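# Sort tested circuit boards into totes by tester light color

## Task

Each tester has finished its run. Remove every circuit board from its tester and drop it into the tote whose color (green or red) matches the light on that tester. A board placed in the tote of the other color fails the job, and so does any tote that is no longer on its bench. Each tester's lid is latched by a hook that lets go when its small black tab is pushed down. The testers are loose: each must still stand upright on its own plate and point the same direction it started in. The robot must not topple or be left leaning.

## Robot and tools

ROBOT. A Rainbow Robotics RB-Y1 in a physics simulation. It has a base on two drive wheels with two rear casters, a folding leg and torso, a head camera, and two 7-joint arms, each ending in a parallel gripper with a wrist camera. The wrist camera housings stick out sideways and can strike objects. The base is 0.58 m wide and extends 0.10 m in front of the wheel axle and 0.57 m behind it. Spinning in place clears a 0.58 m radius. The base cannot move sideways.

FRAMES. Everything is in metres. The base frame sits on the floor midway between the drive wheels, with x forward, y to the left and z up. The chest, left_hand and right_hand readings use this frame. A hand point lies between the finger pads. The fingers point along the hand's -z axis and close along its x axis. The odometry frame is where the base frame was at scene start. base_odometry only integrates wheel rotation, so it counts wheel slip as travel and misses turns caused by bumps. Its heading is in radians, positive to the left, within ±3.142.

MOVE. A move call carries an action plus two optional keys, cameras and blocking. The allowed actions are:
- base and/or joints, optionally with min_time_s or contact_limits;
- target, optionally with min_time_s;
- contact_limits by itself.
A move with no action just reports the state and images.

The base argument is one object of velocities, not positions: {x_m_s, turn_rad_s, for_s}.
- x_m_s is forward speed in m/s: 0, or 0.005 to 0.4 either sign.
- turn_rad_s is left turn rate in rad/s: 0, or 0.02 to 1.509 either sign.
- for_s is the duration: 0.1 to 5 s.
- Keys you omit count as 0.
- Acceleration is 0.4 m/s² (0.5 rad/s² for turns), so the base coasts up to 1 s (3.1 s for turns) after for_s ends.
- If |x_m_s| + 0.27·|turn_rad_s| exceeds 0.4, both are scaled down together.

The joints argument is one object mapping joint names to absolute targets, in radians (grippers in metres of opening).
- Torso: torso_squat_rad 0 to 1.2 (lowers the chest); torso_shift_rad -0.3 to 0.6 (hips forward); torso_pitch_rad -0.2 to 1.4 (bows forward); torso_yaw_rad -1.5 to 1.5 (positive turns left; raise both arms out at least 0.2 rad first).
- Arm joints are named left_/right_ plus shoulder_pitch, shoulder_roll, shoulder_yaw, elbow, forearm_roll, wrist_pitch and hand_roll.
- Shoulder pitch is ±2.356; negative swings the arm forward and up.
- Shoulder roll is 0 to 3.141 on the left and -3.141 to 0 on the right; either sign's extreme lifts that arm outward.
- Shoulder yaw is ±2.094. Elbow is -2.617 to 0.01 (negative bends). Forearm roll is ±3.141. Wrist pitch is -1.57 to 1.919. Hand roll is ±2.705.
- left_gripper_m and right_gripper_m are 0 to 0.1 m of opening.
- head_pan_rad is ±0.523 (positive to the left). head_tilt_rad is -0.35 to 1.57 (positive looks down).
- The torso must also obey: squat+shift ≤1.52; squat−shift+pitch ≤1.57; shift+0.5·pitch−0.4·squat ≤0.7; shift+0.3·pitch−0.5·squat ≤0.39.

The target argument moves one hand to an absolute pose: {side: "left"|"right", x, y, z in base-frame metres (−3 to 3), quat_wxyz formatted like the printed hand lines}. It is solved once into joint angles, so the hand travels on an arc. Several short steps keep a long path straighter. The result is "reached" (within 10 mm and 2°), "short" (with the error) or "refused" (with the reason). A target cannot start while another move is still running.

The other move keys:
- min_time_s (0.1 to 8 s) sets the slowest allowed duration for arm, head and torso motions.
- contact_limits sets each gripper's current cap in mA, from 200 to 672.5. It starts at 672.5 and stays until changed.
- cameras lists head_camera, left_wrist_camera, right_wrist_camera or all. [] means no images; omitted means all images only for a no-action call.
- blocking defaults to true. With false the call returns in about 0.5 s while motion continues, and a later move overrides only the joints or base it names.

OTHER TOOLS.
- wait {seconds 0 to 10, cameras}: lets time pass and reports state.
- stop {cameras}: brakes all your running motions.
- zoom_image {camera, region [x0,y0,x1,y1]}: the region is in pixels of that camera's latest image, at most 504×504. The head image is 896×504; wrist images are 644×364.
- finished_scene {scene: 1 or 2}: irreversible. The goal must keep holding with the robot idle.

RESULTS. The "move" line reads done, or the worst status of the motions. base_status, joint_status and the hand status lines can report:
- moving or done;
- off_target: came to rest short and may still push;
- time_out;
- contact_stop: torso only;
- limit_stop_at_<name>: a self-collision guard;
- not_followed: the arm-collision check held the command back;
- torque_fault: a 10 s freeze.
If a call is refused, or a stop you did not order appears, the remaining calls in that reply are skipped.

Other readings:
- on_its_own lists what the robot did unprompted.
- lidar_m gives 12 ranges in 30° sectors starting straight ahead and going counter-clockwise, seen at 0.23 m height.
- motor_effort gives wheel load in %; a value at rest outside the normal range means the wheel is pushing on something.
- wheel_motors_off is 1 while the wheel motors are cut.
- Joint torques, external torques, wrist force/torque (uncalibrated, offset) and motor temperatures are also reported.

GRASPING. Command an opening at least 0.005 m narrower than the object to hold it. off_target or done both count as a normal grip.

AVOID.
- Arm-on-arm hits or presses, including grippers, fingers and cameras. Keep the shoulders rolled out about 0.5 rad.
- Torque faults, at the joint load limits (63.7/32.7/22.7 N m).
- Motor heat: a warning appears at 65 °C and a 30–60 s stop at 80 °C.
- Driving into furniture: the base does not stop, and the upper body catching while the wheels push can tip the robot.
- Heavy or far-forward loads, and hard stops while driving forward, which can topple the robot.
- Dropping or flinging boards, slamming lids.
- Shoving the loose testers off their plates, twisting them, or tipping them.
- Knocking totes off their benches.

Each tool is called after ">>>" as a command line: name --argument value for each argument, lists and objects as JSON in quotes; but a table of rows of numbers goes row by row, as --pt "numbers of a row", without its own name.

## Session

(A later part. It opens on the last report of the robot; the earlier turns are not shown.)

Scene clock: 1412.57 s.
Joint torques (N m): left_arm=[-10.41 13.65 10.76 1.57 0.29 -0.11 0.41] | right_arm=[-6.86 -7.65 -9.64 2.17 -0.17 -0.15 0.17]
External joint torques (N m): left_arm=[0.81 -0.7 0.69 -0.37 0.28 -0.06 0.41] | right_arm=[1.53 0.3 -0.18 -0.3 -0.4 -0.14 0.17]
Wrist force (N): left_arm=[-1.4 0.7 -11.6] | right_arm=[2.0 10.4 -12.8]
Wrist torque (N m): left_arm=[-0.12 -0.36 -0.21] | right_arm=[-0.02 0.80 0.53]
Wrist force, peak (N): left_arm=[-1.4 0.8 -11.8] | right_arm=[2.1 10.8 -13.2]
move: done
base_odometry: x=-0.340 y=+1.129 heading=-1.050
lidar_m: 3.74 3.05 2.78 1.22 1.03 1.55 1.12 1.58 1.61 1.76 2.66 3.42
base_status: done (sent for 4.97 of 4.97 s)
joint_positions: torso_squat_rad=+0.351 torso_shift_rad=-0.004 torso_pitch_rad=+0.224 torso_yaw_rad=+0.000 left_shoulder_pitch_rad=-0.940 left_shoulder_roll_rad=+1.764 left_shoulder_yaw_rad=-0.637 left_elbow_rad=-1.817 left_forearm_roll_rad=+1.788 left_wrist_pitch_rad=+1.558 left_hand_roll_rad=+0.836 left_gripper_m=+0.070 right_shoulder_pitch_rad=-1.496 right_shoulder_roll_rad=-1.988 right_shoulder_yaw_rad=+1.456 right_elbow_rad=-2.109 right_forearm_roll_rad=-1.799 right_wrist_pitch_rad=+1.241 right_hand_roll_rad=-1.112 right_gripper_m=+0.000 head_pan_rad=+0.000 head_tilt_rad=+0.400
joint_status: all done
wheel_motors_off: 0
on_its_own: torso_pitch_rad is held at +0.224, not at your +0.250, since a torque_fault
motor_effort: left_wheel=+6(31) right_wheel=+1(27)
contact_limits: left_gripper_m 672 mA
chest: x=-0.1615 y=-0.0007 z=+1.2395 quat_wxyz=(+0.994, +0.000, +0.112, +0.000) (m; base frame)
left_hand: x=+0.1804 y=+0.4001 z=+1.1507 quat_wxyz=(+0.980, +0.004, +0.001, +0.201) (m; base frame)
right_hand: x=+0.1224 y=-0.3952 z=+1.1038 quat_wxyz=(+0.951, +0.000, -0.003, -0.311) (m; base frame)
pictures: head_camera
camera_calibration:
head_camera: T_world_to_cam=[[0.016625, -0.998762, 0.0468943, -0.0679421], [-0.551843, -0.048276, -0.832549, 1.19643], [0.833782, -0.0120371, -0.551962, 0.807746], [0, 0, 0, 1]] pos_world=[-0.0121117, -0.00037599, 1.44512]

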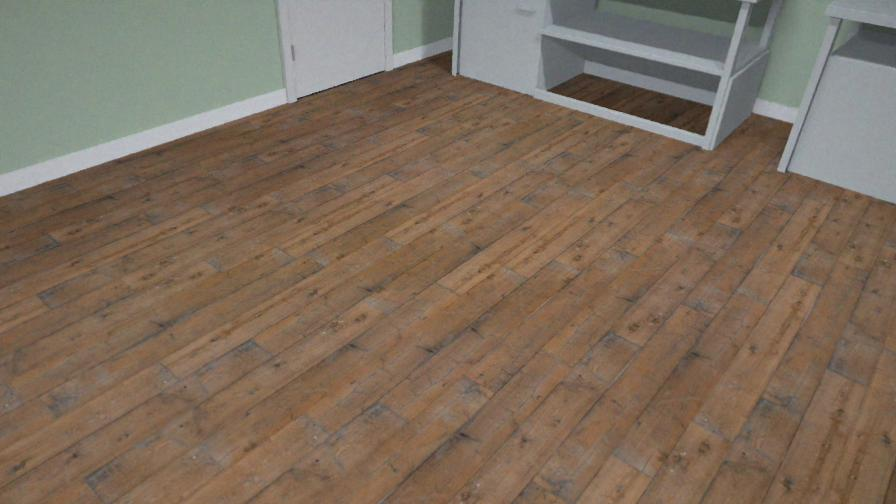

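>>> move --base '{"x_m_s":0.4,"for_s":5}'

>>> move --base '{"x_m_s":0.4,"for_s":2.8}'

>>> move --base '{"turn_rad_s":-0.4,"for_s":1.84}' --cameras '["head_camera"]'

Scene clock: 1423.20 s.
Joint torques (N m): left_arm=[-10.44 13.44 10.56 1.63 0.2 -0.11 0.43] | right_arm=[-6.52 -7.36 -9.84 2.13 -0.14 -0.16 0.16]
External joint torques (N m): left_arm=[0.78 -0.9 0.49 -0.31 0.18 -0.06 0.43] | right_arm=[1.88 0.59 -0.39 -0.33 -0.37 -0.14 0.16]
Wrist force (N): left_arm=[-1.6 1.1 -11.3] | right_arm=[2.3 10.7 -12.6]
Wrist torque (N m): left_arm=[-0.16 -0.37 -0.22] | right_arm=[-0.06 0.83 0.52]
Wrist force, peak (N): left_arm=[-1.4 0.5 -11.9] | right_arm=[2.1 10.9 -13.1]
move: done
base_odometry: x=+0.655 y=-0.606 heading=-1.050
lidar_m: 1.98 1.80 1.78 1.95 2.82 2.44 3.12 2.88 2.86 3.07 1.85 1.98
base_status: done (sent for 5 of 5 s)
joint_positions: torso_squat_rad=+0.351 torso_shift_rad=-0.004 torso_pitch_rad=+0.225 torso_yaw_rad=+0.000 left_shoulder_pitch_rad=-0.940 left_shoulder_roll_rad=+1.764 left_shoulder_yaw_rad=-0.637 left_elbow_rad=-1.817 left_forearm_roll_rad=+1.788 left_wrist_pitch_rad=+1.558 left_hand_roll_rad=+0.836 left_gripper_m=+0.070 right_shoulder_pitch_rad=-1.496 right_shoulder_roll_rad=-1.988 right_shoulder_yaw_rad=+1.456 right_elbow_rad=-2.109 right_forearm_roll_rad=-1.799 right_wrist_pitch_rad=+1.241 right_hand_roll_rad=-1.112 right_gripper_m=+0.000 head_pan_rad=+0.000 head_tilt_rad=+0.400
joint_status: not commanded
wheel_motors_off: 0
on_its_own: torso_pitch_rad is held at +0.224, not at your +0.250, since a torque_fault
motor_effort: left_wheel=-2(29) right_wheel=+0(29)
contact_limits: left_gripper_m 672 mA
chest: x=-0.1614 y=-0.0007 z=+1.2395 quat_wxyz=(+0.994, +0.000, +0.112, +0.000) (m; base frame)
left_hand: x=+0.1805 y=+0.4001 z=+1.1506 quat_wxyz=(+0.980, +0.004, +0.001, +0.201) (m; base frame)
right_hand: x=+0.1224 y=-0.3952 z=+1.1037 quat_wxyz=(+0.951, +0.000, -0.003, -0.311) (m; base frame)
camera_calibration:
head_camera: T_world_to_cam=[[0.0166321, -0.998761, 0.0468929, -0.0679417], [-0.551959, -0.0482771, -0.832473, 1.19638], [0.833706, -0.0120372, -0.552078, 0.807829], [0, 0, 0, 1]] pos_world=[-0.0120114, -0.000375986, 1.44512]
left_wrist_camera: T_world_to_cam=[[0.912978, 0.407808, -0.0127478, -0.314628], [0.36301, -0.797629, 0.481677, -0.26637], [0.186264, -0.444388, -0.876256, 1.22141], [0, 0, 0, 1]] pos_world=[0.15644, 0.458622, 1.19456]
right_wrist_camera: T_world_to_cam=[[-0.794809, 0.606421, -0.0230912, 0.364856], [0.534824, 0.717936, 0.445568, -0.240338], [0.28678, 0.341792, -0.89495, 1.15944], [0, 0, 0, 1]] pos_world=[0.0860245, -0.444997, 1.15316]

Scene clock: 1427.37 s.
Joint torques (N m): left_arm=[-10.28 13.34 10.65 1.51 0.3 -0.15 0.35] | right_arm=[-6.67 -7.55 -9.7 2.26 -0.09 -0.22 0.2]
External joint torques (N m): left_arm=[0.94 -1.01 0.58 -0.43 0.28 -0.1 0.35] | right_arm=[1.73 0.4 -0.24 -0.2 -0.32 -0.21 0.2]
Wrist force (N): left_arm=[-1.6 0.8 -11.3] | right_arm=[2.3 10.6 -12.5]
Wrist torque (N m): left_arm=[-0.10 -0.36 -0.23] | right_arm=[-0.05 0.84 0.53]
Wrist force, peak (N): left_arm=[-1.4 0.9 -11.8] | right_arm=[2.4 10.9 -13.2]
move: done
base_odometry: x=+1.212 y=-1.578 heading=-1.050
lidar_m: 1.02 1.07 1.06 1.18 1.83 3.37 3.67 3.58 3.29 1.41 1.62 0.95
base_status: done (sent for 2.8 of 2.8 s)
joint_positions: torso_squat_rad=+0.351 torso_shift_rad=-0.004 torso_pitch_rad=+0.224 torso_yaw_rad=+0.000 left_shoulder_pitch_rad=-0.940 left_shoulder_roll_rad=+1.764 left_shoulder_yaw_rad=-0.637 left_elbow_rad=-1.817 left_forearm_roll_rad=+1.788 left_wrist_pitch_rad=+1.558 left_hand_roll_rad=+0.836 left_gripper_m=+0.070 right_shoulder_pitch_rad=-1.496 right_shoulder_roll_rad=-1.988 right_shoulder_yaw_rad=+1.456 right_elbow_rad=-2.109 right_forearm_roll_rad=-1.799 right_wrist_pitch_rad=+1.241 right_hand_roll_rad=-1.112 right_gripper_m=+0.000 head_pan_rad=+0.000 head_tilt_rad=+0.400
joint_status: not commanded
wheel_motors_off: 0
on_its_own: torso_pitch_rad is held at +0.224, not at your +0.250, since a torque_fault
motor_effort: left_wheel=-2(19) right_wheel=+1(26)
contact_limits: left_gripper_m 672 mA
chest: x=-0.1615 y=-0.0007 z=+1.2395 quat_wxyz=(+0.994, +0.000, +0.112, +0.000) (m; base frame)
left_hand: x=+0.1805 y=+0.4001 z=+1.1507 quat_wxyz=(+0.980, +0.004, +0.001, +0.201) (m; base frame)
right_hand: x=+0.1224 y=-0.3952 z=+1.1038 quat_wxyz=(+0.951, +0.000, -0.003, -0.311) (m; base frame)
camera_calibration:
head_camera: T_world_to_cam=[[0.0166293, -0.998761, 0.0468964, -0.067945], [-0.55189, -0.0482794, -0.832518, 1.19639], [0.833751, -0.0120374, -0.552009, 0.807813], [0, 0, 0, 1]] pos_world=[-0.0121116, -0.000375978, 1.44512]
left_wrist_camera: T_world_to_cam=[[0.912962, 0.407848, -0.0126674, -0.314648], [0.363002, -0.797613, 0.481709, -0.266427], [0.18636, -0.44438, -0.87624, 1.22147], [0, 0, 0, 1]] pos_world=[0.15634, 0.458622, 1.19466]
right_wrist_camera: T_world_to_cam=[[-0.794783, 0.606451, -0.0231627, 0.36495], [0.534798, 0.717901, 0.445656, -0.240454], [0.286897, 0.341813, -0.894905, 1.15939], [0, 0, 0, 1]] pos_world=[0.0860251, -0.444997, 1.15316]

Scene clock: 1430.30 s.
Joint torques (N m): left_arm=[-10.27 13.76 10.62 1.57 0.22 -0.09 0.39] | right_arm=[-6.76 -7.42 -9.88 2.24 -0.11 -0.17 0.11]
External joint torques (N m): left_arm=[0.95 -0.59 0.54 -0.37 0.2 -0.04 0.39] | right_arm=[1.63 0.53 -0.43 -0.23 -0.34 -0.15 0.11]
Wrist force (N): left_arm=[-1.3 0.8 -11.3] | right_arm=[2.0 10.7 -12.9]
Wrist torque (N m): left_arm=[-0.10 -0.34 -0.22] | right_arm=[-0.06 0.81 0.54]
Wrist force, peak (N): left_arm=[-1.2 0.9 -11.7] | right_arm=[2.1 10.8 -13.2]
move: done
base_odometry: x=+1.212 y=-1.578 heading=-1.783
lidar_m: 0.94 0.95 1.13 1.06 1.11 1.46 3.40 3.43 3.75 3.55 1.69 1.38
base_status: done (sent for 1.83 of 1.83 s)
joint_positions: torso_squat_rad=+0.351 torso_shift_rad=-0.004 torso_pitch_rad=+0.224 torso_yaw_rad=+0.000 left_shoulder_pitch_rad=-0.940 left_shoulder_roll_rad=+1.764 left_shoulder_yaw_rad=-0.637 left_elbow_rad=-1.817 left_forearm_roll_rad=+1.788 left_wrist_pitch_rad=+1.558 left_hand_roll_rad=+0.836 left_gripper_m=+0.070 right_shoulder_pitch_rad=-1.496 right_shoulder_roll_rad=-1.988 right_shoulder_yaw_rad=+1.456 right_elbow_rad=-2.109 right_forearm_roll_rad=-1.799 right_wrist_pitch_rad=+1.241 right_hand_roll_rad=-1.112 right_gripper_m=+0.000 head_pan_rad=+0.000 head_tilt_rad=+0.400
joint_status: not commanded
wheel_motors_off: 0
on_its_own: torso_pitch_rad is held at +0.224, not at your +0.250, since a torque_fault
motor_effort: left_wheel=+3(27) right_wheel=+0(26)
contact_limits: left_gripper_m 672 mA
chest: x=-0.1615 y=-0.0007 z=+1.2395 quat_wxyz=(+0.994, +0.000, +0.112, +0.000) (m; base frame)
left_hand: x=+0.1805 y=+0.4001 z=+1.1507 quat_wxyz=(+0.980, +0.004, +0.001, +0.201) (m; base frame)
right_hand: x=+0.1224 y=-0.3952 z=+1.1038 quat_wxyz=(+0.951, +0.000, -0.003, -0.311) (m; base frame)
pictures: head_camera
camera_calibration:
head_camera: T_world_to_cam=[[0.016685, -0.998757, 0.0469791, -0.0680636], [-0.551887, -0.0483792, -0.832514, 1.19638], [0.833752, -0.0120366, -0.552008, 0.807812], [0, 0, 0, 1]] pos_world=[-0.0121117, -0.000375613, 1.44512]

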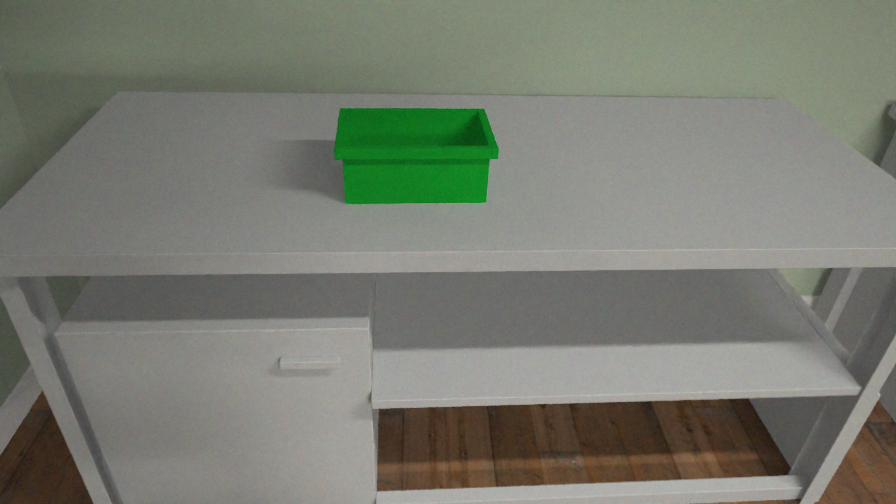

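>>> move --base '{"x_m_s":0.25,"for_s":2.84}' --joints '{"head_tilt_rad":0.75}' --cameras '["head_camera"]'

Scene clock: 1438.43 s.
Joint torques (N m): left_arm=[-10.44 13.62 10.55 1.49 0.28 -0.11 0.5] | right_arm=[-6.9 -7.58 -9.72 2.21 -0.21 -0.17 0.16]
External joint torques (N m): left_arm=[0.78 -0.73 0.47 -0.45 0.27 -0.06 0.5] | right_arm=[1.49 0.37 -0.27 -0.25 -0.45 -0.16 0.16]
Wrist force (N): left_arm=[-1.5 1.0 -11.4] | right_arm=[2.0 10.5 -12.9]
Wrist torque (N m): left_arm=[-0.13 -0.35 -0.24] | right_arm=[-0.03 0.83 0.52]
Wrist force, peak (N): left_arm=[-1.6 0.8 -11.8] | right_arm=[2.3 10.9 -13.1]
move: done
base_odometry: x=+1.062 y=-2.270 heading=-1.784
lidar_m: 0.74 0.26 0.30 0.72 1.13 1.52 3.60 4.15 3.70 1.37 0.97 0.96
base_status: done (sent for 2.83 of 2.83 s)
joint_positions: torso_squat_rad=+0.351 torso_shift_rad=-0.004 torso_pitch_rad=+0.224 torso_yaw_rad=+0.000 left_shoulder_pitch_rad=-0.940 left_shoulder_roll_rad=+1.764 left_shoulder_yaw_rad=-0.637 left_elbow_rad=-1.817 left_forearm_roll_rad=+1.788 left_wrist_pitch_rad=+1.558 left_hand_roll_rad=+0.836 left_gripper_m=+0.070 right_shoulder_pitch_rad=-1.496 right_shoulder_roll_rad=-1.988 right_shoulder_yaw_rad=+1.456 right_elbow_rad=-2.109 right_forearm_roll_rad=-1.799 right_wrist_pitch_rad=+1.241 right_hand_roll_rad=-1.112 right_gripper_m=+0.000 head_pan_rad=+0.000 head_tilt_rad=+0.750
joint_status: all done
wheel_motors_off: 0
on_its_own: torso_pitch_rad is held at +0.224, not at your +0.250, since a torque_fault
motor_effort: left_wheel=-5(31) right_wheel=-1(28)
contact_limits: left_gripper_m 672 mA
chest: x=-0.1615 y=-0.0007 z=+1.2395 quat_wxyz=(+0.994, +0.000, +0.112, +0.000) (m; base frame)
left_hand: x=+0.1804 y=+0.4001 z=+1.1507 quat_wxyz=(+0.980, +0.004, +0.001, +0.201) (m; base frame)
right_hand: x=+0.1224 y=-0.3952 z=+1.1038 quat_wxyz=(+0.951, +0.000, -0.003, -0.311) (m; base frame)
pictures: head_camera
camera_calibration:
head_camera: T_world_to_cam=[[0.0320582, -0.998749, 0.0383651, -0.0542999], [-0.803858, -0.0485751, -0.592834, 0.829599], [0.593956, -0.0118349, -0.80441, 1.14573], [0, 0, 0, 1]] pos_world=[-0.0118904, -0.000374566, 1.41553]

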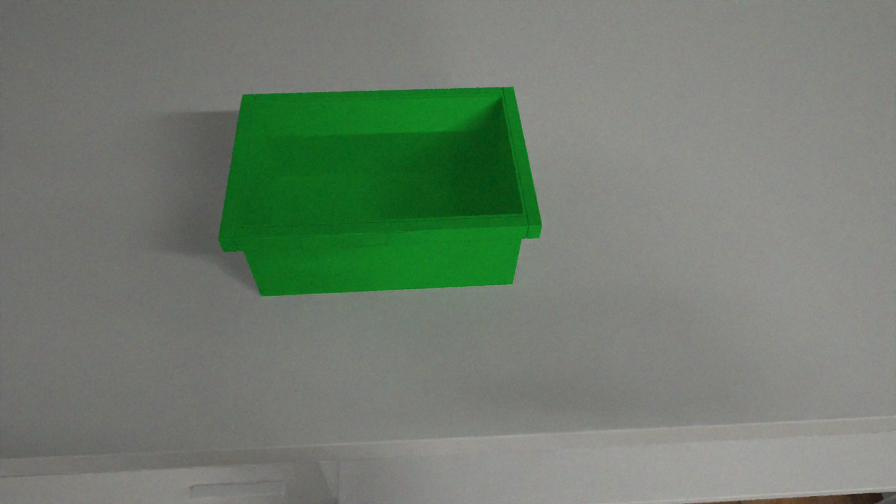

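>>> move --target '{"side":"left","x":0.3,"y":0.2,"z":1.15,"quat_wxyz":[1,0,0,0.02]}' --min_time_s 3

>>> move --target '{"side":"left","x":0.445,"y":0.065,"z":1.08,"quat_wxyz":[1,0,0,0]}' --min_time_s 3

>>> move --target '{"side":"left","x":0.445,"y":0.065,"z":0.92,"quat_wxyz":[1,0,0,0]}' --min_time_s 3 --cameras '["head_camera","left_wrist_camera"]'

Scene clock: 1452.77 s.
Joint torques (N m): left_arm=[-20.77 7.34 8.11 -0.36 0.14 0.21 -0.31] | right_arm=[-6.79 -7.34 -9.8 2.31 -0.18 -0.17 0.16]
External joint torques (N m): left_arm=[0.1 -1.56 -1.29 1.06 0.11 0.28 -0.31] | right_arm=[1.61 0.6 -0.34 -0.15 -0.41 -0.16 0.16]
Wrist force (N): left_arm=[-1.5 0.9 -11.7] | right_arm=[2.4 10.4 -12.6]
Wrist torque (N m): left_arm=[-0.11 -0.38 -0.22] | right_arm=[-0.01 0.86 0.53]
Wrist force, peak (N): left_arm=[-1.2 1.3 -11.9] | right_arm=[2.2 11.3 -12.8]
move: done
base_odometry: x=+1.062 y=-2.270 heading=-1.784
lidar_m: 0.75 0.27 0.30 0.72 1.13 1.52 3.61 4.16 3.71 1.37 0.98 0.96
base_status: not commanded
joint_positions: torso_squat_rad=+0.351 torso_shift_rad=-0.004 torso_pitch_rad=+0.224 torso_yaw_rad=+0.000 left_shoulder_pitch_rad=-1.472 left_shoulder_roll_rad=+0.951 left_shoulder_yaw_rad=-0.783 left_elbow_rad=-1.398 left_forearm_roll_rad=+1.443 left_wrist_pitch_rad=+1.868 left_hand_roll_rad=+0.813 left_gripper_m=+0.070 right_shoulder_pitch_rad=-1.496 right_shoulder_roll_rad=-1.988 right_shoulder_yaw_rad=+1.456 right_elbow_rad=-2.109 right_forearm_roll_rad=-1.799 right_wrist_pitch_rad=+1.241 right_hand_roll_rad=-1.112 right_gripper_m=+0.000 head_pan_rad=+0.000 head_tilt_rad=+0.750
joint_status: all done
wheel_motors_off: 0
on_its_own: torso_pitch_rad is held at +0.224, not at your +0.250, since a torque_fault
motor_effort: left_wheel=-5(6) right_wheel=+1(2)
contact_limits: left_gripper_m 672 mA
chest: x=-0.1615 y=-0.0007 z=+1.2395 quat_wxyz=(+0.994, +0.000, +0.112, +0.000) (m; base frame)
left_hand: x=+0.2995 y=+0.2001 z=+1.1501 quat_wxyz=(+1.000, +0.000, -0.002, +0.020) (m; base frame)
left_hand_status: reached (checked arc, planned for 3.0 s): 1 mm and 0.2 deg off.
right_hand: x=+0.1224 y=-0.3952 z=+1.1038 quat_wxyz=(+0.951, +0.000, -0.003, -0.311) (m; base frame)
camera_calibration:
head_camera: T_world_to_cam=[[0.0320582, -0.998749, 0.0383651, -0.0542999], [-0.803858, -0.0485751, -0.592834, 0.829599], [0.593956, -0.0118349, -0.80441, 1.14573], [0, 0, 0, 1]] pos_world=[-0.0118904, -0.000374566, 1.41553]
left_wrist_camera: T_world_to_cam=[[0.998385, 0.056054, -0.00920041, -0.30101], [0.0533843, -0.870542, 0.48919, -0.370184], [0.0194117, -0.488891, -0.872129, 1.16408], [0, 0, 0, 1]] pos_world=[0.297689, 0.26372, 1.19355]
right_wrist_camera: T_world_to_cam=[[-0.794766, 0.606472, -0.023217, 0.365021], [0.534819, 0.717925, 0.445592, -0.24037], [0.286907, 0.341724, -0.894935, 1.15939], [0, 0, 0, 1]] pos_world=[0.0860252, -0.444997, 1.15316]

Scene clock: 1456.10 s.
Joint torques (N m): left_arm=[-24.41 7.63 1.33 -2.16 0.03 -0.87 -0.04] | right_arm=[-6.83 -7.38 -9.58 2.27 -0.19 -0.23 0.12]
External joint torques (N m): left_arm=[1.18 -1.21 -1.21 1.17 0.09 -0.18 -0.03] | right_arm=[1.57 0.57 -0.12 -0.19 -0.42 -0.22 0.12]
Wrist force (N): left_arm=[-3.6 1.5 -11.1] | right_arm=[2.2 10.4 -12.7]
Wrist torque (N m): left_arm=[-0.15 -0.49 -0.20] | right_arm=[-0.01 0.83 0.52]
Wrist force, peak (N): left_arm=[-2.4 1.8 -11.7] | right_arm=[2.2 11.0 -13.0]
move: short
base_odometry: x=+1.062 y=-2.270 heading=-1.784
lidar_m: 0.74 0.26 0.30 0.72 1.13 1.52 3.62 4.15 3.70 1.37 0.98 0.95
base_status: not commanded
joint_positions: torso_squat_rad=+0.351 torso_shift_rad=-0.004 torso_pitch_rad=+0.224 torso_yaw_rad=+0.000 left_shoulder_pitch_rad=-1.752 left_shoulder_roll_rad=+0.271 left_shoulder_yaw_rad=-0.880 left_elbow_rad=-0.267 left_forearm_roll_rad=+1.166 left_wrist_pitch_rad=+1.267 left_hand_roll_rad=+0.392 left_gripper_m=+0.070 right_shoulder_pitch_rad=-1.496 right_shoulder_roll_rad=-1.988 right_shoulder_yaw_rad=+1.456 right_elbow_rad=-2.109 right_forearm_roll_rad=-1.799 right_wrist_pitch_rad=+1.241 right_hand_roll_rad=-1.112 right_gripper_m=+0.000 head_pan_rad=+0.000 head_tilt_rad=+0.750
joint_status: all done
wheel_motors_off: 0
on_its_own: torso_pitch_rad is held at +0.224, not at your +0.250, since a torque_fault
motor_effort: left_wheel=-4(6) right_wheel=+2(2)
contact_limits: left_gripper_m 672 mA
chest: x=-0.1615 y=-0.0007 z=+1.2395 quat_wxyz=(+0.994, +0.000, +0.112, +0.000) (m; base frame)
left_hand: x=+0.4443 y=+0.0652 z=+1.0801 quat_wxyz=(+0.987, -0.041, -0.154, +0.000) (m; base frame)
left_hand_status: short (checked arc, as near as the solve gets, planned for 3.0 s): 1 mm and 18.4 deg off. The place is met; only the turn is off.
right_hand: x=+0.1224 y=-0.3952 z=+1.1038 quat_wxyz=(+0.951, +0.000, -0.003, -0.311) (m; base frame)
camera_calibration:
head_camera: T_world_to_cam=[[0.0320582, -0.998749, 0.0383651, -0.0542999], [-0.803858, -0.0485751, -0.592834, 0.829599], [0.593956, -0.0118349, -0.80441, 1.14573], [0, 0, 0, 1]] pos_world=[-0.0118904, -0.000374566, 1.41553]
left_wrist_camera: T_world_to_cam=[[0.956201, 0.0270399, 0.291458, -0.742762], [-0.140968, -0.830106, 0.539493, -0.431738], [0.256529, -0.55695, -0.789937, 0.844587], [0, 0, 0, 1]] pos_world=[0.432708, 0.132089, 1.11657]
right_wrist_camera: T_world_to_cam=[[-0.794766, 0.606472, -0.023217, 0.365021], [0.534819, 0.717925, 0.445592, -0.24037], [0.286907, 0.341724, -0.894935, 1.15939], [0, 0, 0, 1]] pos_world=[0.0860252, -0.444997, 1.15316]

Scene clock: 1459.43 s.
Joint torques (N m): left_arm=[-21.75 4.93 1.09 -2.08 -0.11 -1.29 0.4] | right_arm=[-6.72 -7.58 -9.35 2.12 -0.07 -0.12 0.14]
External joint torques (N m): left_arm=[2.38 -1.64 -1.33 1.21 -0.01 -0.31 0.43] | right_arm=[1.67 0.37 0.1 -0.35 -0.3 -0.11 0.14]
Wrist force (N): left_arm=[-4.4 1.6 -10.8] | right_arm=[1.9 10.7 -12.8]
Wrist torque (N m): left_arm=[-0.14 -0.55 -0.20] | right_arm=[-0.04 0.79 0.53]
Wrist force, peak (N): left_arm=[-4.7 1.6 -11.1] | right_arm=[2.3 10.7 -13.1]
move: short
base_odometry: x=+1.062 y=-2.270 heading=-1.784
lidar_m: 0.74 0.26 0.31 0.72 1.14 1.53 3.61 4.15 3.71 1.37 0.98 0.95
base_status: not commanded
joint_positions: torso_squat_rad=+0.351 torso_shift_rad=-0.004 torso_pitch_rad=+0.224 torso_yaw_rad=+0.000 left_shoulder_pitch_rad=-1.430 left_shoulder_roll_rad=+0.176 left_shoulder_yaw_rad=-0.953 left_elbow_rad=-0.267 left_forearm_roll_rad=+1.064 left_wrist_pitch_rad=+0.771 left_hand_roll_rad=+0.442 left_gripper_m=+0.070 right_shoulder_pitch_rad=-1.496 right_shoulder_roll_rad=-1.988 right_shoulder_yaw_rad=+1.456 right_elbow_rad=-2.109 right_forearm_roll_rad=-1.799 right_wrist_pitch_rad=+1.241 right_hand_roll_rad=-1.112 right_gripper_m=+0.000 head_pan_rad=+0.000 head_tilt_rad=+0.750
joint_status: all done
wheel_motors_off: 0
on_its_own: torso_pitch_rad is held at +0.224, not at your +0.250, since a torque_fault
motor_effort: left_wheel=-4(5) right_wheel=+1(3)
contact_limits: left_gripper_m 672 mA
chest: x=-0.1615 y=-0.0007 z=+1.2395 quat_wxyz=(+0.994, +0.000, +0.112, +0.000) (m; base frame)
left_hand: x=+0.4442 y=+0.0653 z=+0.9207 quat_wxyz=(+0.970, -0.061, -0.234, +0.000) (m; base frame)
left_hand_status: short (checked arc, as near as the solve gets, planned for 3.0 s): 1 mm and 28.0 deg off. The place is met; only the turn is off.
right_hand: x=+0.1224 y=-0.3952 z=+1.1038 quat_wxyz=(+0.951, +0.000, -0.003, -0.311) (m; base frame)
pictures: head_camera, left_wrist_camera
camera_calibration:
head_camera: T_world_to_cam=[[0.0320582, -0.998749, 0.0383651, -0.0542999], [-0.803858, -0.0485751, -0.592834, 0.829599], [0.593956, -0.0118349, -0.80441, 1.14573], [0, 0, 0, 1]] pos_world=[-0.0118904, -0.000374566, 1.41553]
left_wrist_camera: T_world_to_cam=[[0.896152, 0.0427765, 0.44168, -0.808894], [-0.229635, -0.806999, 0.544078, -0.311874], [0.379709, -0.589002, -0.713371, 0.595593], [0, 0, 0, 1]] pos_world=[0.427123, 0.133725, 0.951835]

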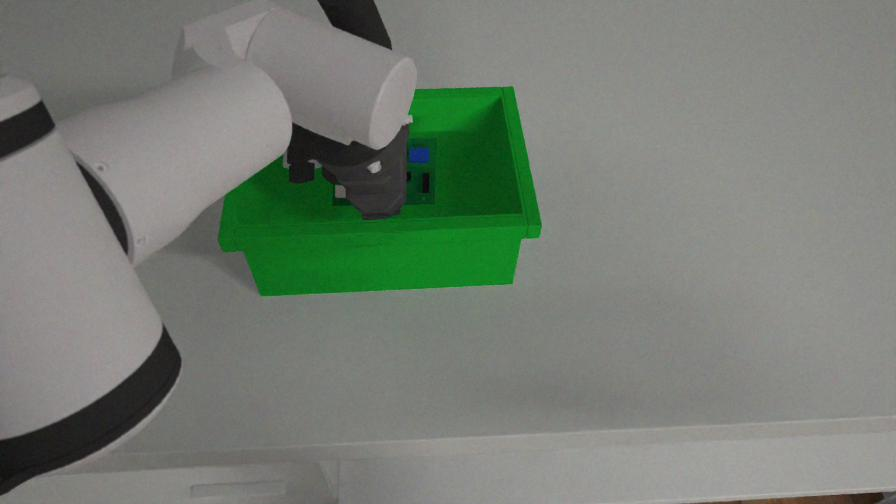

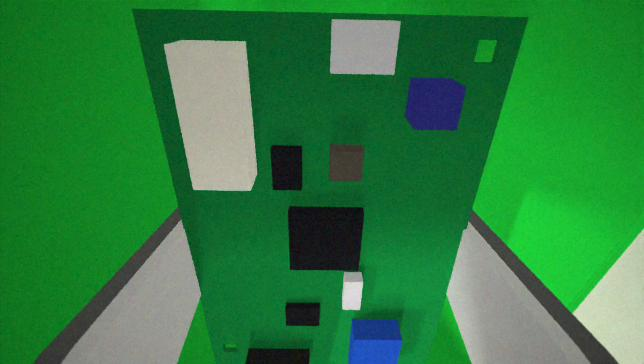

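Board well inside, tilted. Lower a bit and release.

>>> move --target '{"side":"left","x":0.44,"y":0.065,"z":0.902,"quat_wxyz":[0.97,-0.061,-0.234,0]}' --min_time_s 2

>>> move --joints '{"left_gripper_m":0.095}' --cameras '["left_wrist_camera"]'

>>> move --target '{"side":"left","x":0.42,"y":0.07,"z":1.04,"quat_wxyz":[0.97,-0.061,-0.234,0]}' --min_time_s 3

>>> move --target '{"side":"left","x":0.25,"y":0.25,"z":1.14,"quat_wxyz":[1,0,0,0]}' --min_time_s 3 --cameras '["head_camera"]'

Scene clock: 1470.23 s.
Joint torques (N m): left_arm=[-21.49 4.53 0.93 -2.19 -0.14 -1.38 0.42] | right_arm=[-6.85 -7.4 -9.69 2.22 -0.05 -0.04 0.16]
External joint torques (N m): left_arm=[2.27 -1.66 -1.44 1.05 -0.04 -0.37 0.45] | right_arm=[1.54 0.54 -0.23 -0.24 -0.29 -0.03 0.16]
Wrist force (N): left_arm=[-4.8 1.6 -11.1] | right_arm=[2.2 10.8 -12.8]
Wrist torque (N m): left_arm=[-0.14 -0.57 -0.18] | right_arm=[-0.06 0.84 0.53]
Wrist force, peak (N): left_arm=[-4.8 1.8 -11.1] | right_arm=[2.3 10.8 -13.1]
move: done
base_odometry: x=+1.062 y=-2.270 heading=-1.784
lidar_m: 0.74 0.27 0.32 0.71 1.14 1.52 3.61 4.16 3.70 1.37 0.98 0.95
base_status: not commanded
joint_positions: torso_squat_rad=+0.351 torso_shift_rad=-0.004 torso_pitch_rad=+0.224 torso_yaw_rad=+0.000 left_shoulder_pitch_rad=-1.390 left_shoulder_roll_rad=+0.164 left_shoulder_yaw_rad=-0.967 left_elbow_rad=-0.267 left_forearm_roll_rad=+1.045 left_wrist_pitch_rad=+0.713 left_hand_roll_rad=+0.459 left_gripper_m=+0.070 right_shoulder_pitch_rad=-1.496 right_shoulder_roll_rad=-1.988 right_shoulder_yaw_rad=+1.456 right_elbow_rad=-2.109 right_forearm_roll_rad=-1.799 right_wrist_pitch_rad=+1.241 right_hand_roll_rad=-1.112 right_gripper_m=+0.000 head_pan_rad=+0.000 head_tilt_rad=+0.750
joint_status: all done
wheel_motors_off: 0
on_its_own: torso_pitch_rad is held at +0.224, not at your +0.250, since a torque_fault
motor_effort: left_wheel=-4(6) right_wheel=+1(2)
contact_limits: left_gripper_m 672 mA
chest: x=-0.1615 y=-0.0007 z=+1.2395 quat_wxyz=(+0.994, +0.000, +0.112, +0.000) (m; base frame)
left_hand: x=+0.4396 y=+0.0652 z=+0.9026 quat_wxyz=(+0.968, -0.063, -0.243, +0.000) (m; base frame)
left_hand_status: reached (checked arc, as near as the solve gets, planned for 2.0 s): 1 mm and 1.1 deg off.
right_hand: x=+0.1224 y=-0.3952 z=+1.1038 quat_wxyz=(+0.951, +0.000, -0.003, -0.311) (m; base frame)
camera_calibration:
head_camera: T_world_to_cam=[[0.0320582, -0.998749, 0.0383651, -0.0542999], [-0.803858, -0.0485751, -0.592834, 0.829599], [0.593956, -0.0118349, -0.80441, 1.14573], [0, 0, 0, 1]] pos_world=[-0.0118904, -0.000374566, 1.41553]
left_wrist_camera: T_world_to_cam=[[0.887927, 0.0447766, 0.457799, -0.807722], [-0.239483, -0.804725, 0.5432, -0.298257], [0.392725, -0.591957, -0.703814, 0.570225], [0, 0, 0, 1]] pos_world=[0.421829, 0.133701, 0.93312]
right_wrist_camera: T_world_to_cam=[[-0.794766, 0.606472, -0.023217, 0.365021], [0.534819, 0.717925, 0.445592, -0.24037], [0.286907, 0.341724, -0.894935, 1.15939], [0, 0, 0, 1]] pos_world=[0.0860252, -0.444997, 1.15316]

Scene clock: 1471.00 s.
Joint torques (N m): left_arm=[-21.43 4.56 0.94 -2.21 -0.09 -1.3 0.41] | right_arm=[-6.81 -7.39 -9.69 2.32 -0.11 -0.19 0.08]
External joint torques (N m): left_arm=[2.33 -1.63 -1.44 1.02 0.01 -0.29 0.43] | right_arm=[1.59 0.55 -0.24 -0.15 -0.34 -0.18 0.07]
Wrist force (N): left_arm=[-4.4 1.5 -10.2] | right_arm=[2.1 10.6 -12.8]
Wrist torque (N m): left_arm=[-0.11 -0.57 -0.21] | right_arm=[-0.06 0.83 0.53]
Wrist force, peak (N): left_arm=[-4.4 1.7 -11.2] | right_arm=[2.3 10.7 -12.9]
move: done
base_odometry: x=+1.062 y=-2.270 heading=-1.784
lidar_m: 0.74 0.27 0.31 0.71 1.14 1.52 3.61 4.15 3.71 1.38 0.98 0.96
base_status: not commanded
joint_positions: torso_squat_rad=+0.351 torso_shift_rad=-0.004 torso_pitch_rad=+0.224 torso_yaw_rad=+0.000 left_shoulder_pitch_rad=-1.390 left_shoulder_roll_rad=+0.164 left_shoulder_yaw_rad=-0.967 left_elbow_rad=-0.267 left_forearm_roll_rad=+1.045 left_wrist_pitch_rad=+0.713 left_hand_roll_rad=+0.459 left_gripper_m=+0.095 right_shoulder_pitch_rad=-1.496 right_shoulder_roll_rad=-1.988 right_shoulder_yaw_rad=+1.456 right_elbow_rad=-2.109 right_forearm_roll_rad=-1.799 right_wrist_pitch_rad=+1.241 right_hand_roll_rad=-1.112 right_gripper_m=+0.000 head_pan_rad=+0.000 head_tilt_rad=+0.750
joint_status: all done
wheel_motors_off: 0
on_its_own: torso_pitch_rad is held at +0.224, not at your +0.250, since a torque_fault
motor_effort: left_wheel=-4(5) right_wheel=-1(2)
contact_limits: left_gripper_m 672 mA
chest: x=-0.1615 y=-0.0007 z=+1.2395 quat_wxyz=(+0.994, +0.000, +0.112, +0.000) (m; base frame)
left_hand: x=+0.4396 y=+0.0652 z=+0.9026 quat_wxyz=(+0.968, -0.063, -0.243, +0.000) (m; base frame)
right_hand: x=+0.1224 y=-0.3952 z=+1.1038 quat_wxyz=(+0.951, +0.000, -0.003, -0.311) (m; base frame)
pictures: left_wrist_camera
camera_calibration:
left_wrist_camera: T_world_to_cam=[[0.887927, 0.0447766, 0.457799, -0.807722], [-0.239483, -0.804725, 0.5432, -0.298257], [0.392725, -0.591957, -0.703814, 0.570225], [0, 0, 0, 1]] pos_world=[0.421829, 0.133701, 0.93312]

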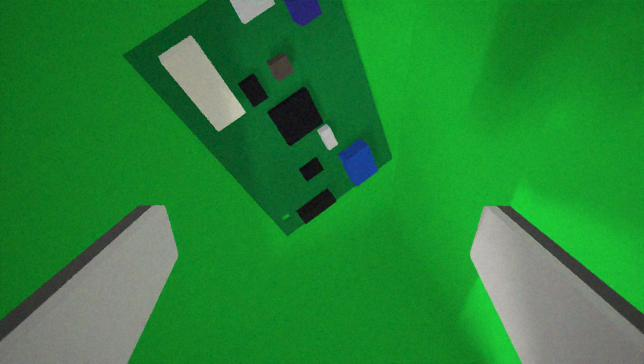

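Scene clock: 1474.33 s.
Joint torques (N m): left_arm=[-22.62 8.29 9.88 -3.54 -0.37 -0.59 0.3] | right_arm=[-6.63 -7.43 -9.75 2.19 -0.14 -0.25 0.05]
External joint torques (N m): left_arm=[0.78 0.78 0.93 -0.4 0.08 0.22 0.32] | right_arm=[1.76 0.52 -0.3 -0.27 -0.38 -0.24 0.05]
Wrist force (N): left_arm=[-4.3 1.6 -10.4] | right_arm=[2.3 10.8 -12.8]
Wrist torque (N m): left_arm=[-0.14 -0.52 -0.20] | right_arm=[-0.09 0.85 0.53]
Wrist force, peak (N): left_arm=[-4.4 1.8 -10.9] | right_arm=[2.0 10.7 -13.0]
move: done
base_odometry: x=+1.062 y=-2.270 heading=-1.784
lidar_m: 0.74 0.27 0.31 0.71 1.14 1.51 3.61 4.14 3.70 1.37 0.97 0.95
base_status: not commanded
joint_positions: torso_squat_rad=+0.351 torso_shift_rad=-0.004 torso_pitch_rad=+0.224 torso_yaw_rad=+0.000 left_shoulder_pitch_rad=-1.407 left_shoulder_roll_rad=+0.584 left_shoulder_yaw_rad=-0.955 left_elbow_rad=-1.144 left_forearm_roll_rad=+0.971 left_wrist_pitch_rad=+1.200 left_hand_roll_rad=+0.869 left_gripper_m=+0.095 right_shoulder_pitch_rad=-1.496 right_shoulder_roll_rad=-1.988 right_shoulder_yaw_rad=+1.456 right_elbow_rad=-2.109 right_forearm_roll_rad=-1.799 right_wrist_pitch_rad=+1.241 right_hand_roll_rad=-1.112 right_gripper_m=+0.000 head_pan_rad=+0.000 head_tilt_rad=+0.750
joint_status: all done
wheel_motors_off: 0
on_its_own: torso_pitch_rad is held at +0.224, not at your +0.250, since a torque_fault
motor_effort: left_wheel=-4(6) right_wheel=+1(2)
contact_limits: left_gripper_m 672 mA
chest: x=-0.1615 y=-0.0007 z=+1.2395 quat_wxyz=(+0.994, +0.000, +0.112, +0.000) (m; base frame)
left_hand: x=+0.4194 y=+0.0695 z=+1.0401 quat_wxyz=(+0.971, -0.062, -0.232, -0.001) (m; base frame)
left_hand_status: reached (checked arc, planned for 3.0 s): 1 mm and 0.4 deg off.
right_hand: x=+0.1224 y=-0.3952 z=+1.1038 quat_wxyz=(+0.951, +0.000, -0.003, -0.311) (m; base frame)
camera_calibration:
head_camera: T_world_to_cam=[[0.0320582, -0.998749, 0.0383651, -0.0542999], [-0.803858, -0.0485751, -0.592834, 0.829599], [0.593956, -0.0118349, -0.80441, 1.14573], [0, 0, 0, 1]] pos_world=[-0.0118904, -0.000374566, 1.41553]
left_wrist_camera: T_world_to_cam=[[0.898705, 0.0400887, 0.436718, -0.835335], [-0.229198, -0.806062, 0.545649, -0.381154], [0.373896, -0.590472, -0.715223, 0.69716], [0, 0, 0, 1]] pos_world=[0.402695, 0.137907, 1.07141]
right_wrist_camera: T_world_to_cam=[[-0.794766, 0.606472, -0.023217, 0.365021], [0.534819, 0.717925, 0.445592, -0.24037], [0.286907, 0.341724, -0.894935, 1.15939], [0, 0, 0, 1]] pos_world=[0.0860252, -0.444997, 1.15316]

Scene clock: 1477.67 s.
Joint torques (N m): left_arm=[-15.52 10.38 11.15 -0.86 0.28 0.18 -0.21] | right_arm=[-6.79 -7.49 -9.62 2.29 -0.13 -0.07 0.16]
External joint torques (N m): left_arm=[2.15 0.65 1.05 -0.53 0.25 0.24 -0.21] | right_arm=[1.61 0.46 -0.16 -0.17 -0.37 -0.06 0.16]
Wrist force (N): left_arm=[-1.7 0.7 -11.2] | right_arm=[2.3 10.6 -13.0]
Wrist torque (N m): left_arm=[-0.11 -0.40 -0.21] | right_arm=[-0.03 0.84 0.54]
Wrist force, peak (N): left_arm=[-2.8 1.5 -11.3] | right_arm=[2.3 10.9 -13.1]
move: done
base_odometry: x=+1.062 y=-2.270 heading=-1.784
lidar_m: 0.74 0.26 0.30 0.72 1.14 1.52 3.61 4.15 3.71 1.37 0.97 0.96
base_status: not commanded
joint_positions: torso_squat_rad=+0.351 torso_shift_rad=-0.004 torso_pitch_rad=+0.224 torso_yaw_rad=+0.000 left_shoulder_pitch_rad=-1.326 left_shoulder_roll_rad=+1.206 left_shoulder_yaw_rad=-0.771 left_elbow_rad=-1.695 left_forearm_roll_rad=+1.564 left_wrist_pitch_rad=+1.793 left_hand_roll_rad=+0.819 left_gripper_m=+0.095 right_shoulder_pitch_rad=-1.496 right_shoulder_roll_rad=-1.988 right_shoulder_yaw_rad=+1.456 right_elbow_rad=-2.109 right_forearm_roll_rad=-1.799 right_wrist_pitch_rad=+1.241 right_hand_roll_rad=-1.112 right_gripper_m=+0.000 head_pan_rad=+0.000 head_tilt_rad=+0.750
joint_status: all done
wheel_motors_off: 0
on_its_own: torso_pitch_rad is held at +0.224, not at your +0.250, since a torque_fault
motor_effort: left_wheel=-4(6) right_wheel=+2(3)
contact_limits: left_gripper_m 672 mA
chest: x=-0.1615 y=-0.0007 z=+1.2395 quat_wxyz=(+0.994, +0.000, +0.112, +0.000) (m; base frame)
left_hand: x=+0.2500 y=+0.2498 z=+1.1402 quat_wxyz=(+1.000, +0.001, +0.001, +0.000) (m; base frame)
left_hand_status: reached (checked arc, planned for 3.0 s): 0 mm and 0.1 deg off.
right_hand: x=+0.1224 y=-0.3952 z=+1.1038 quat_wxyz=(+0.951, +0.000, -0.003, -0.311) (m; base frame)
pictures: head_camera
camera_calibration:
head_camera: T_world_to_cam=[[0.0320582, -0.998749, 0.0383651, -0.0542999], [-0.803858, -0.0485751, -0.592834, 0.829599], [0.593956, -0.0118349, -0.80441, 1.14573], [0, 0, 0, 1]] pos_world=[-0.0118904, -0.000374566, 1.41553]

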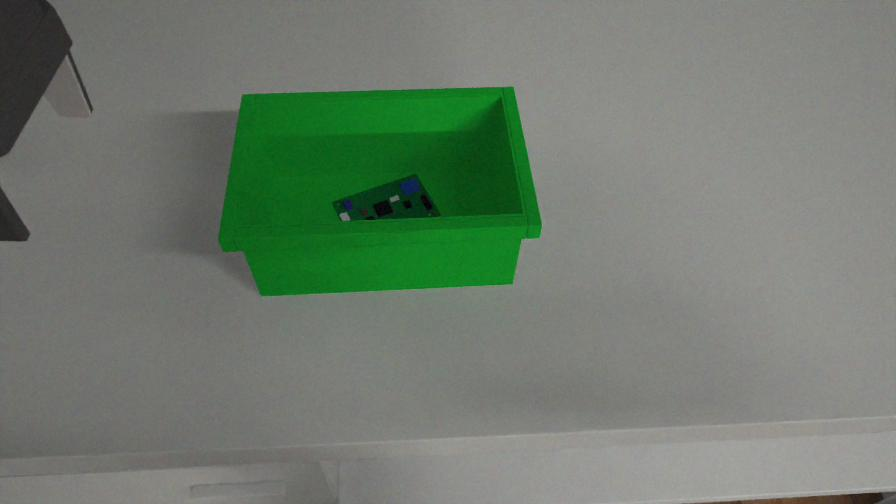

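>>> finished_scene --scene 1

The scene is finished: the task was done.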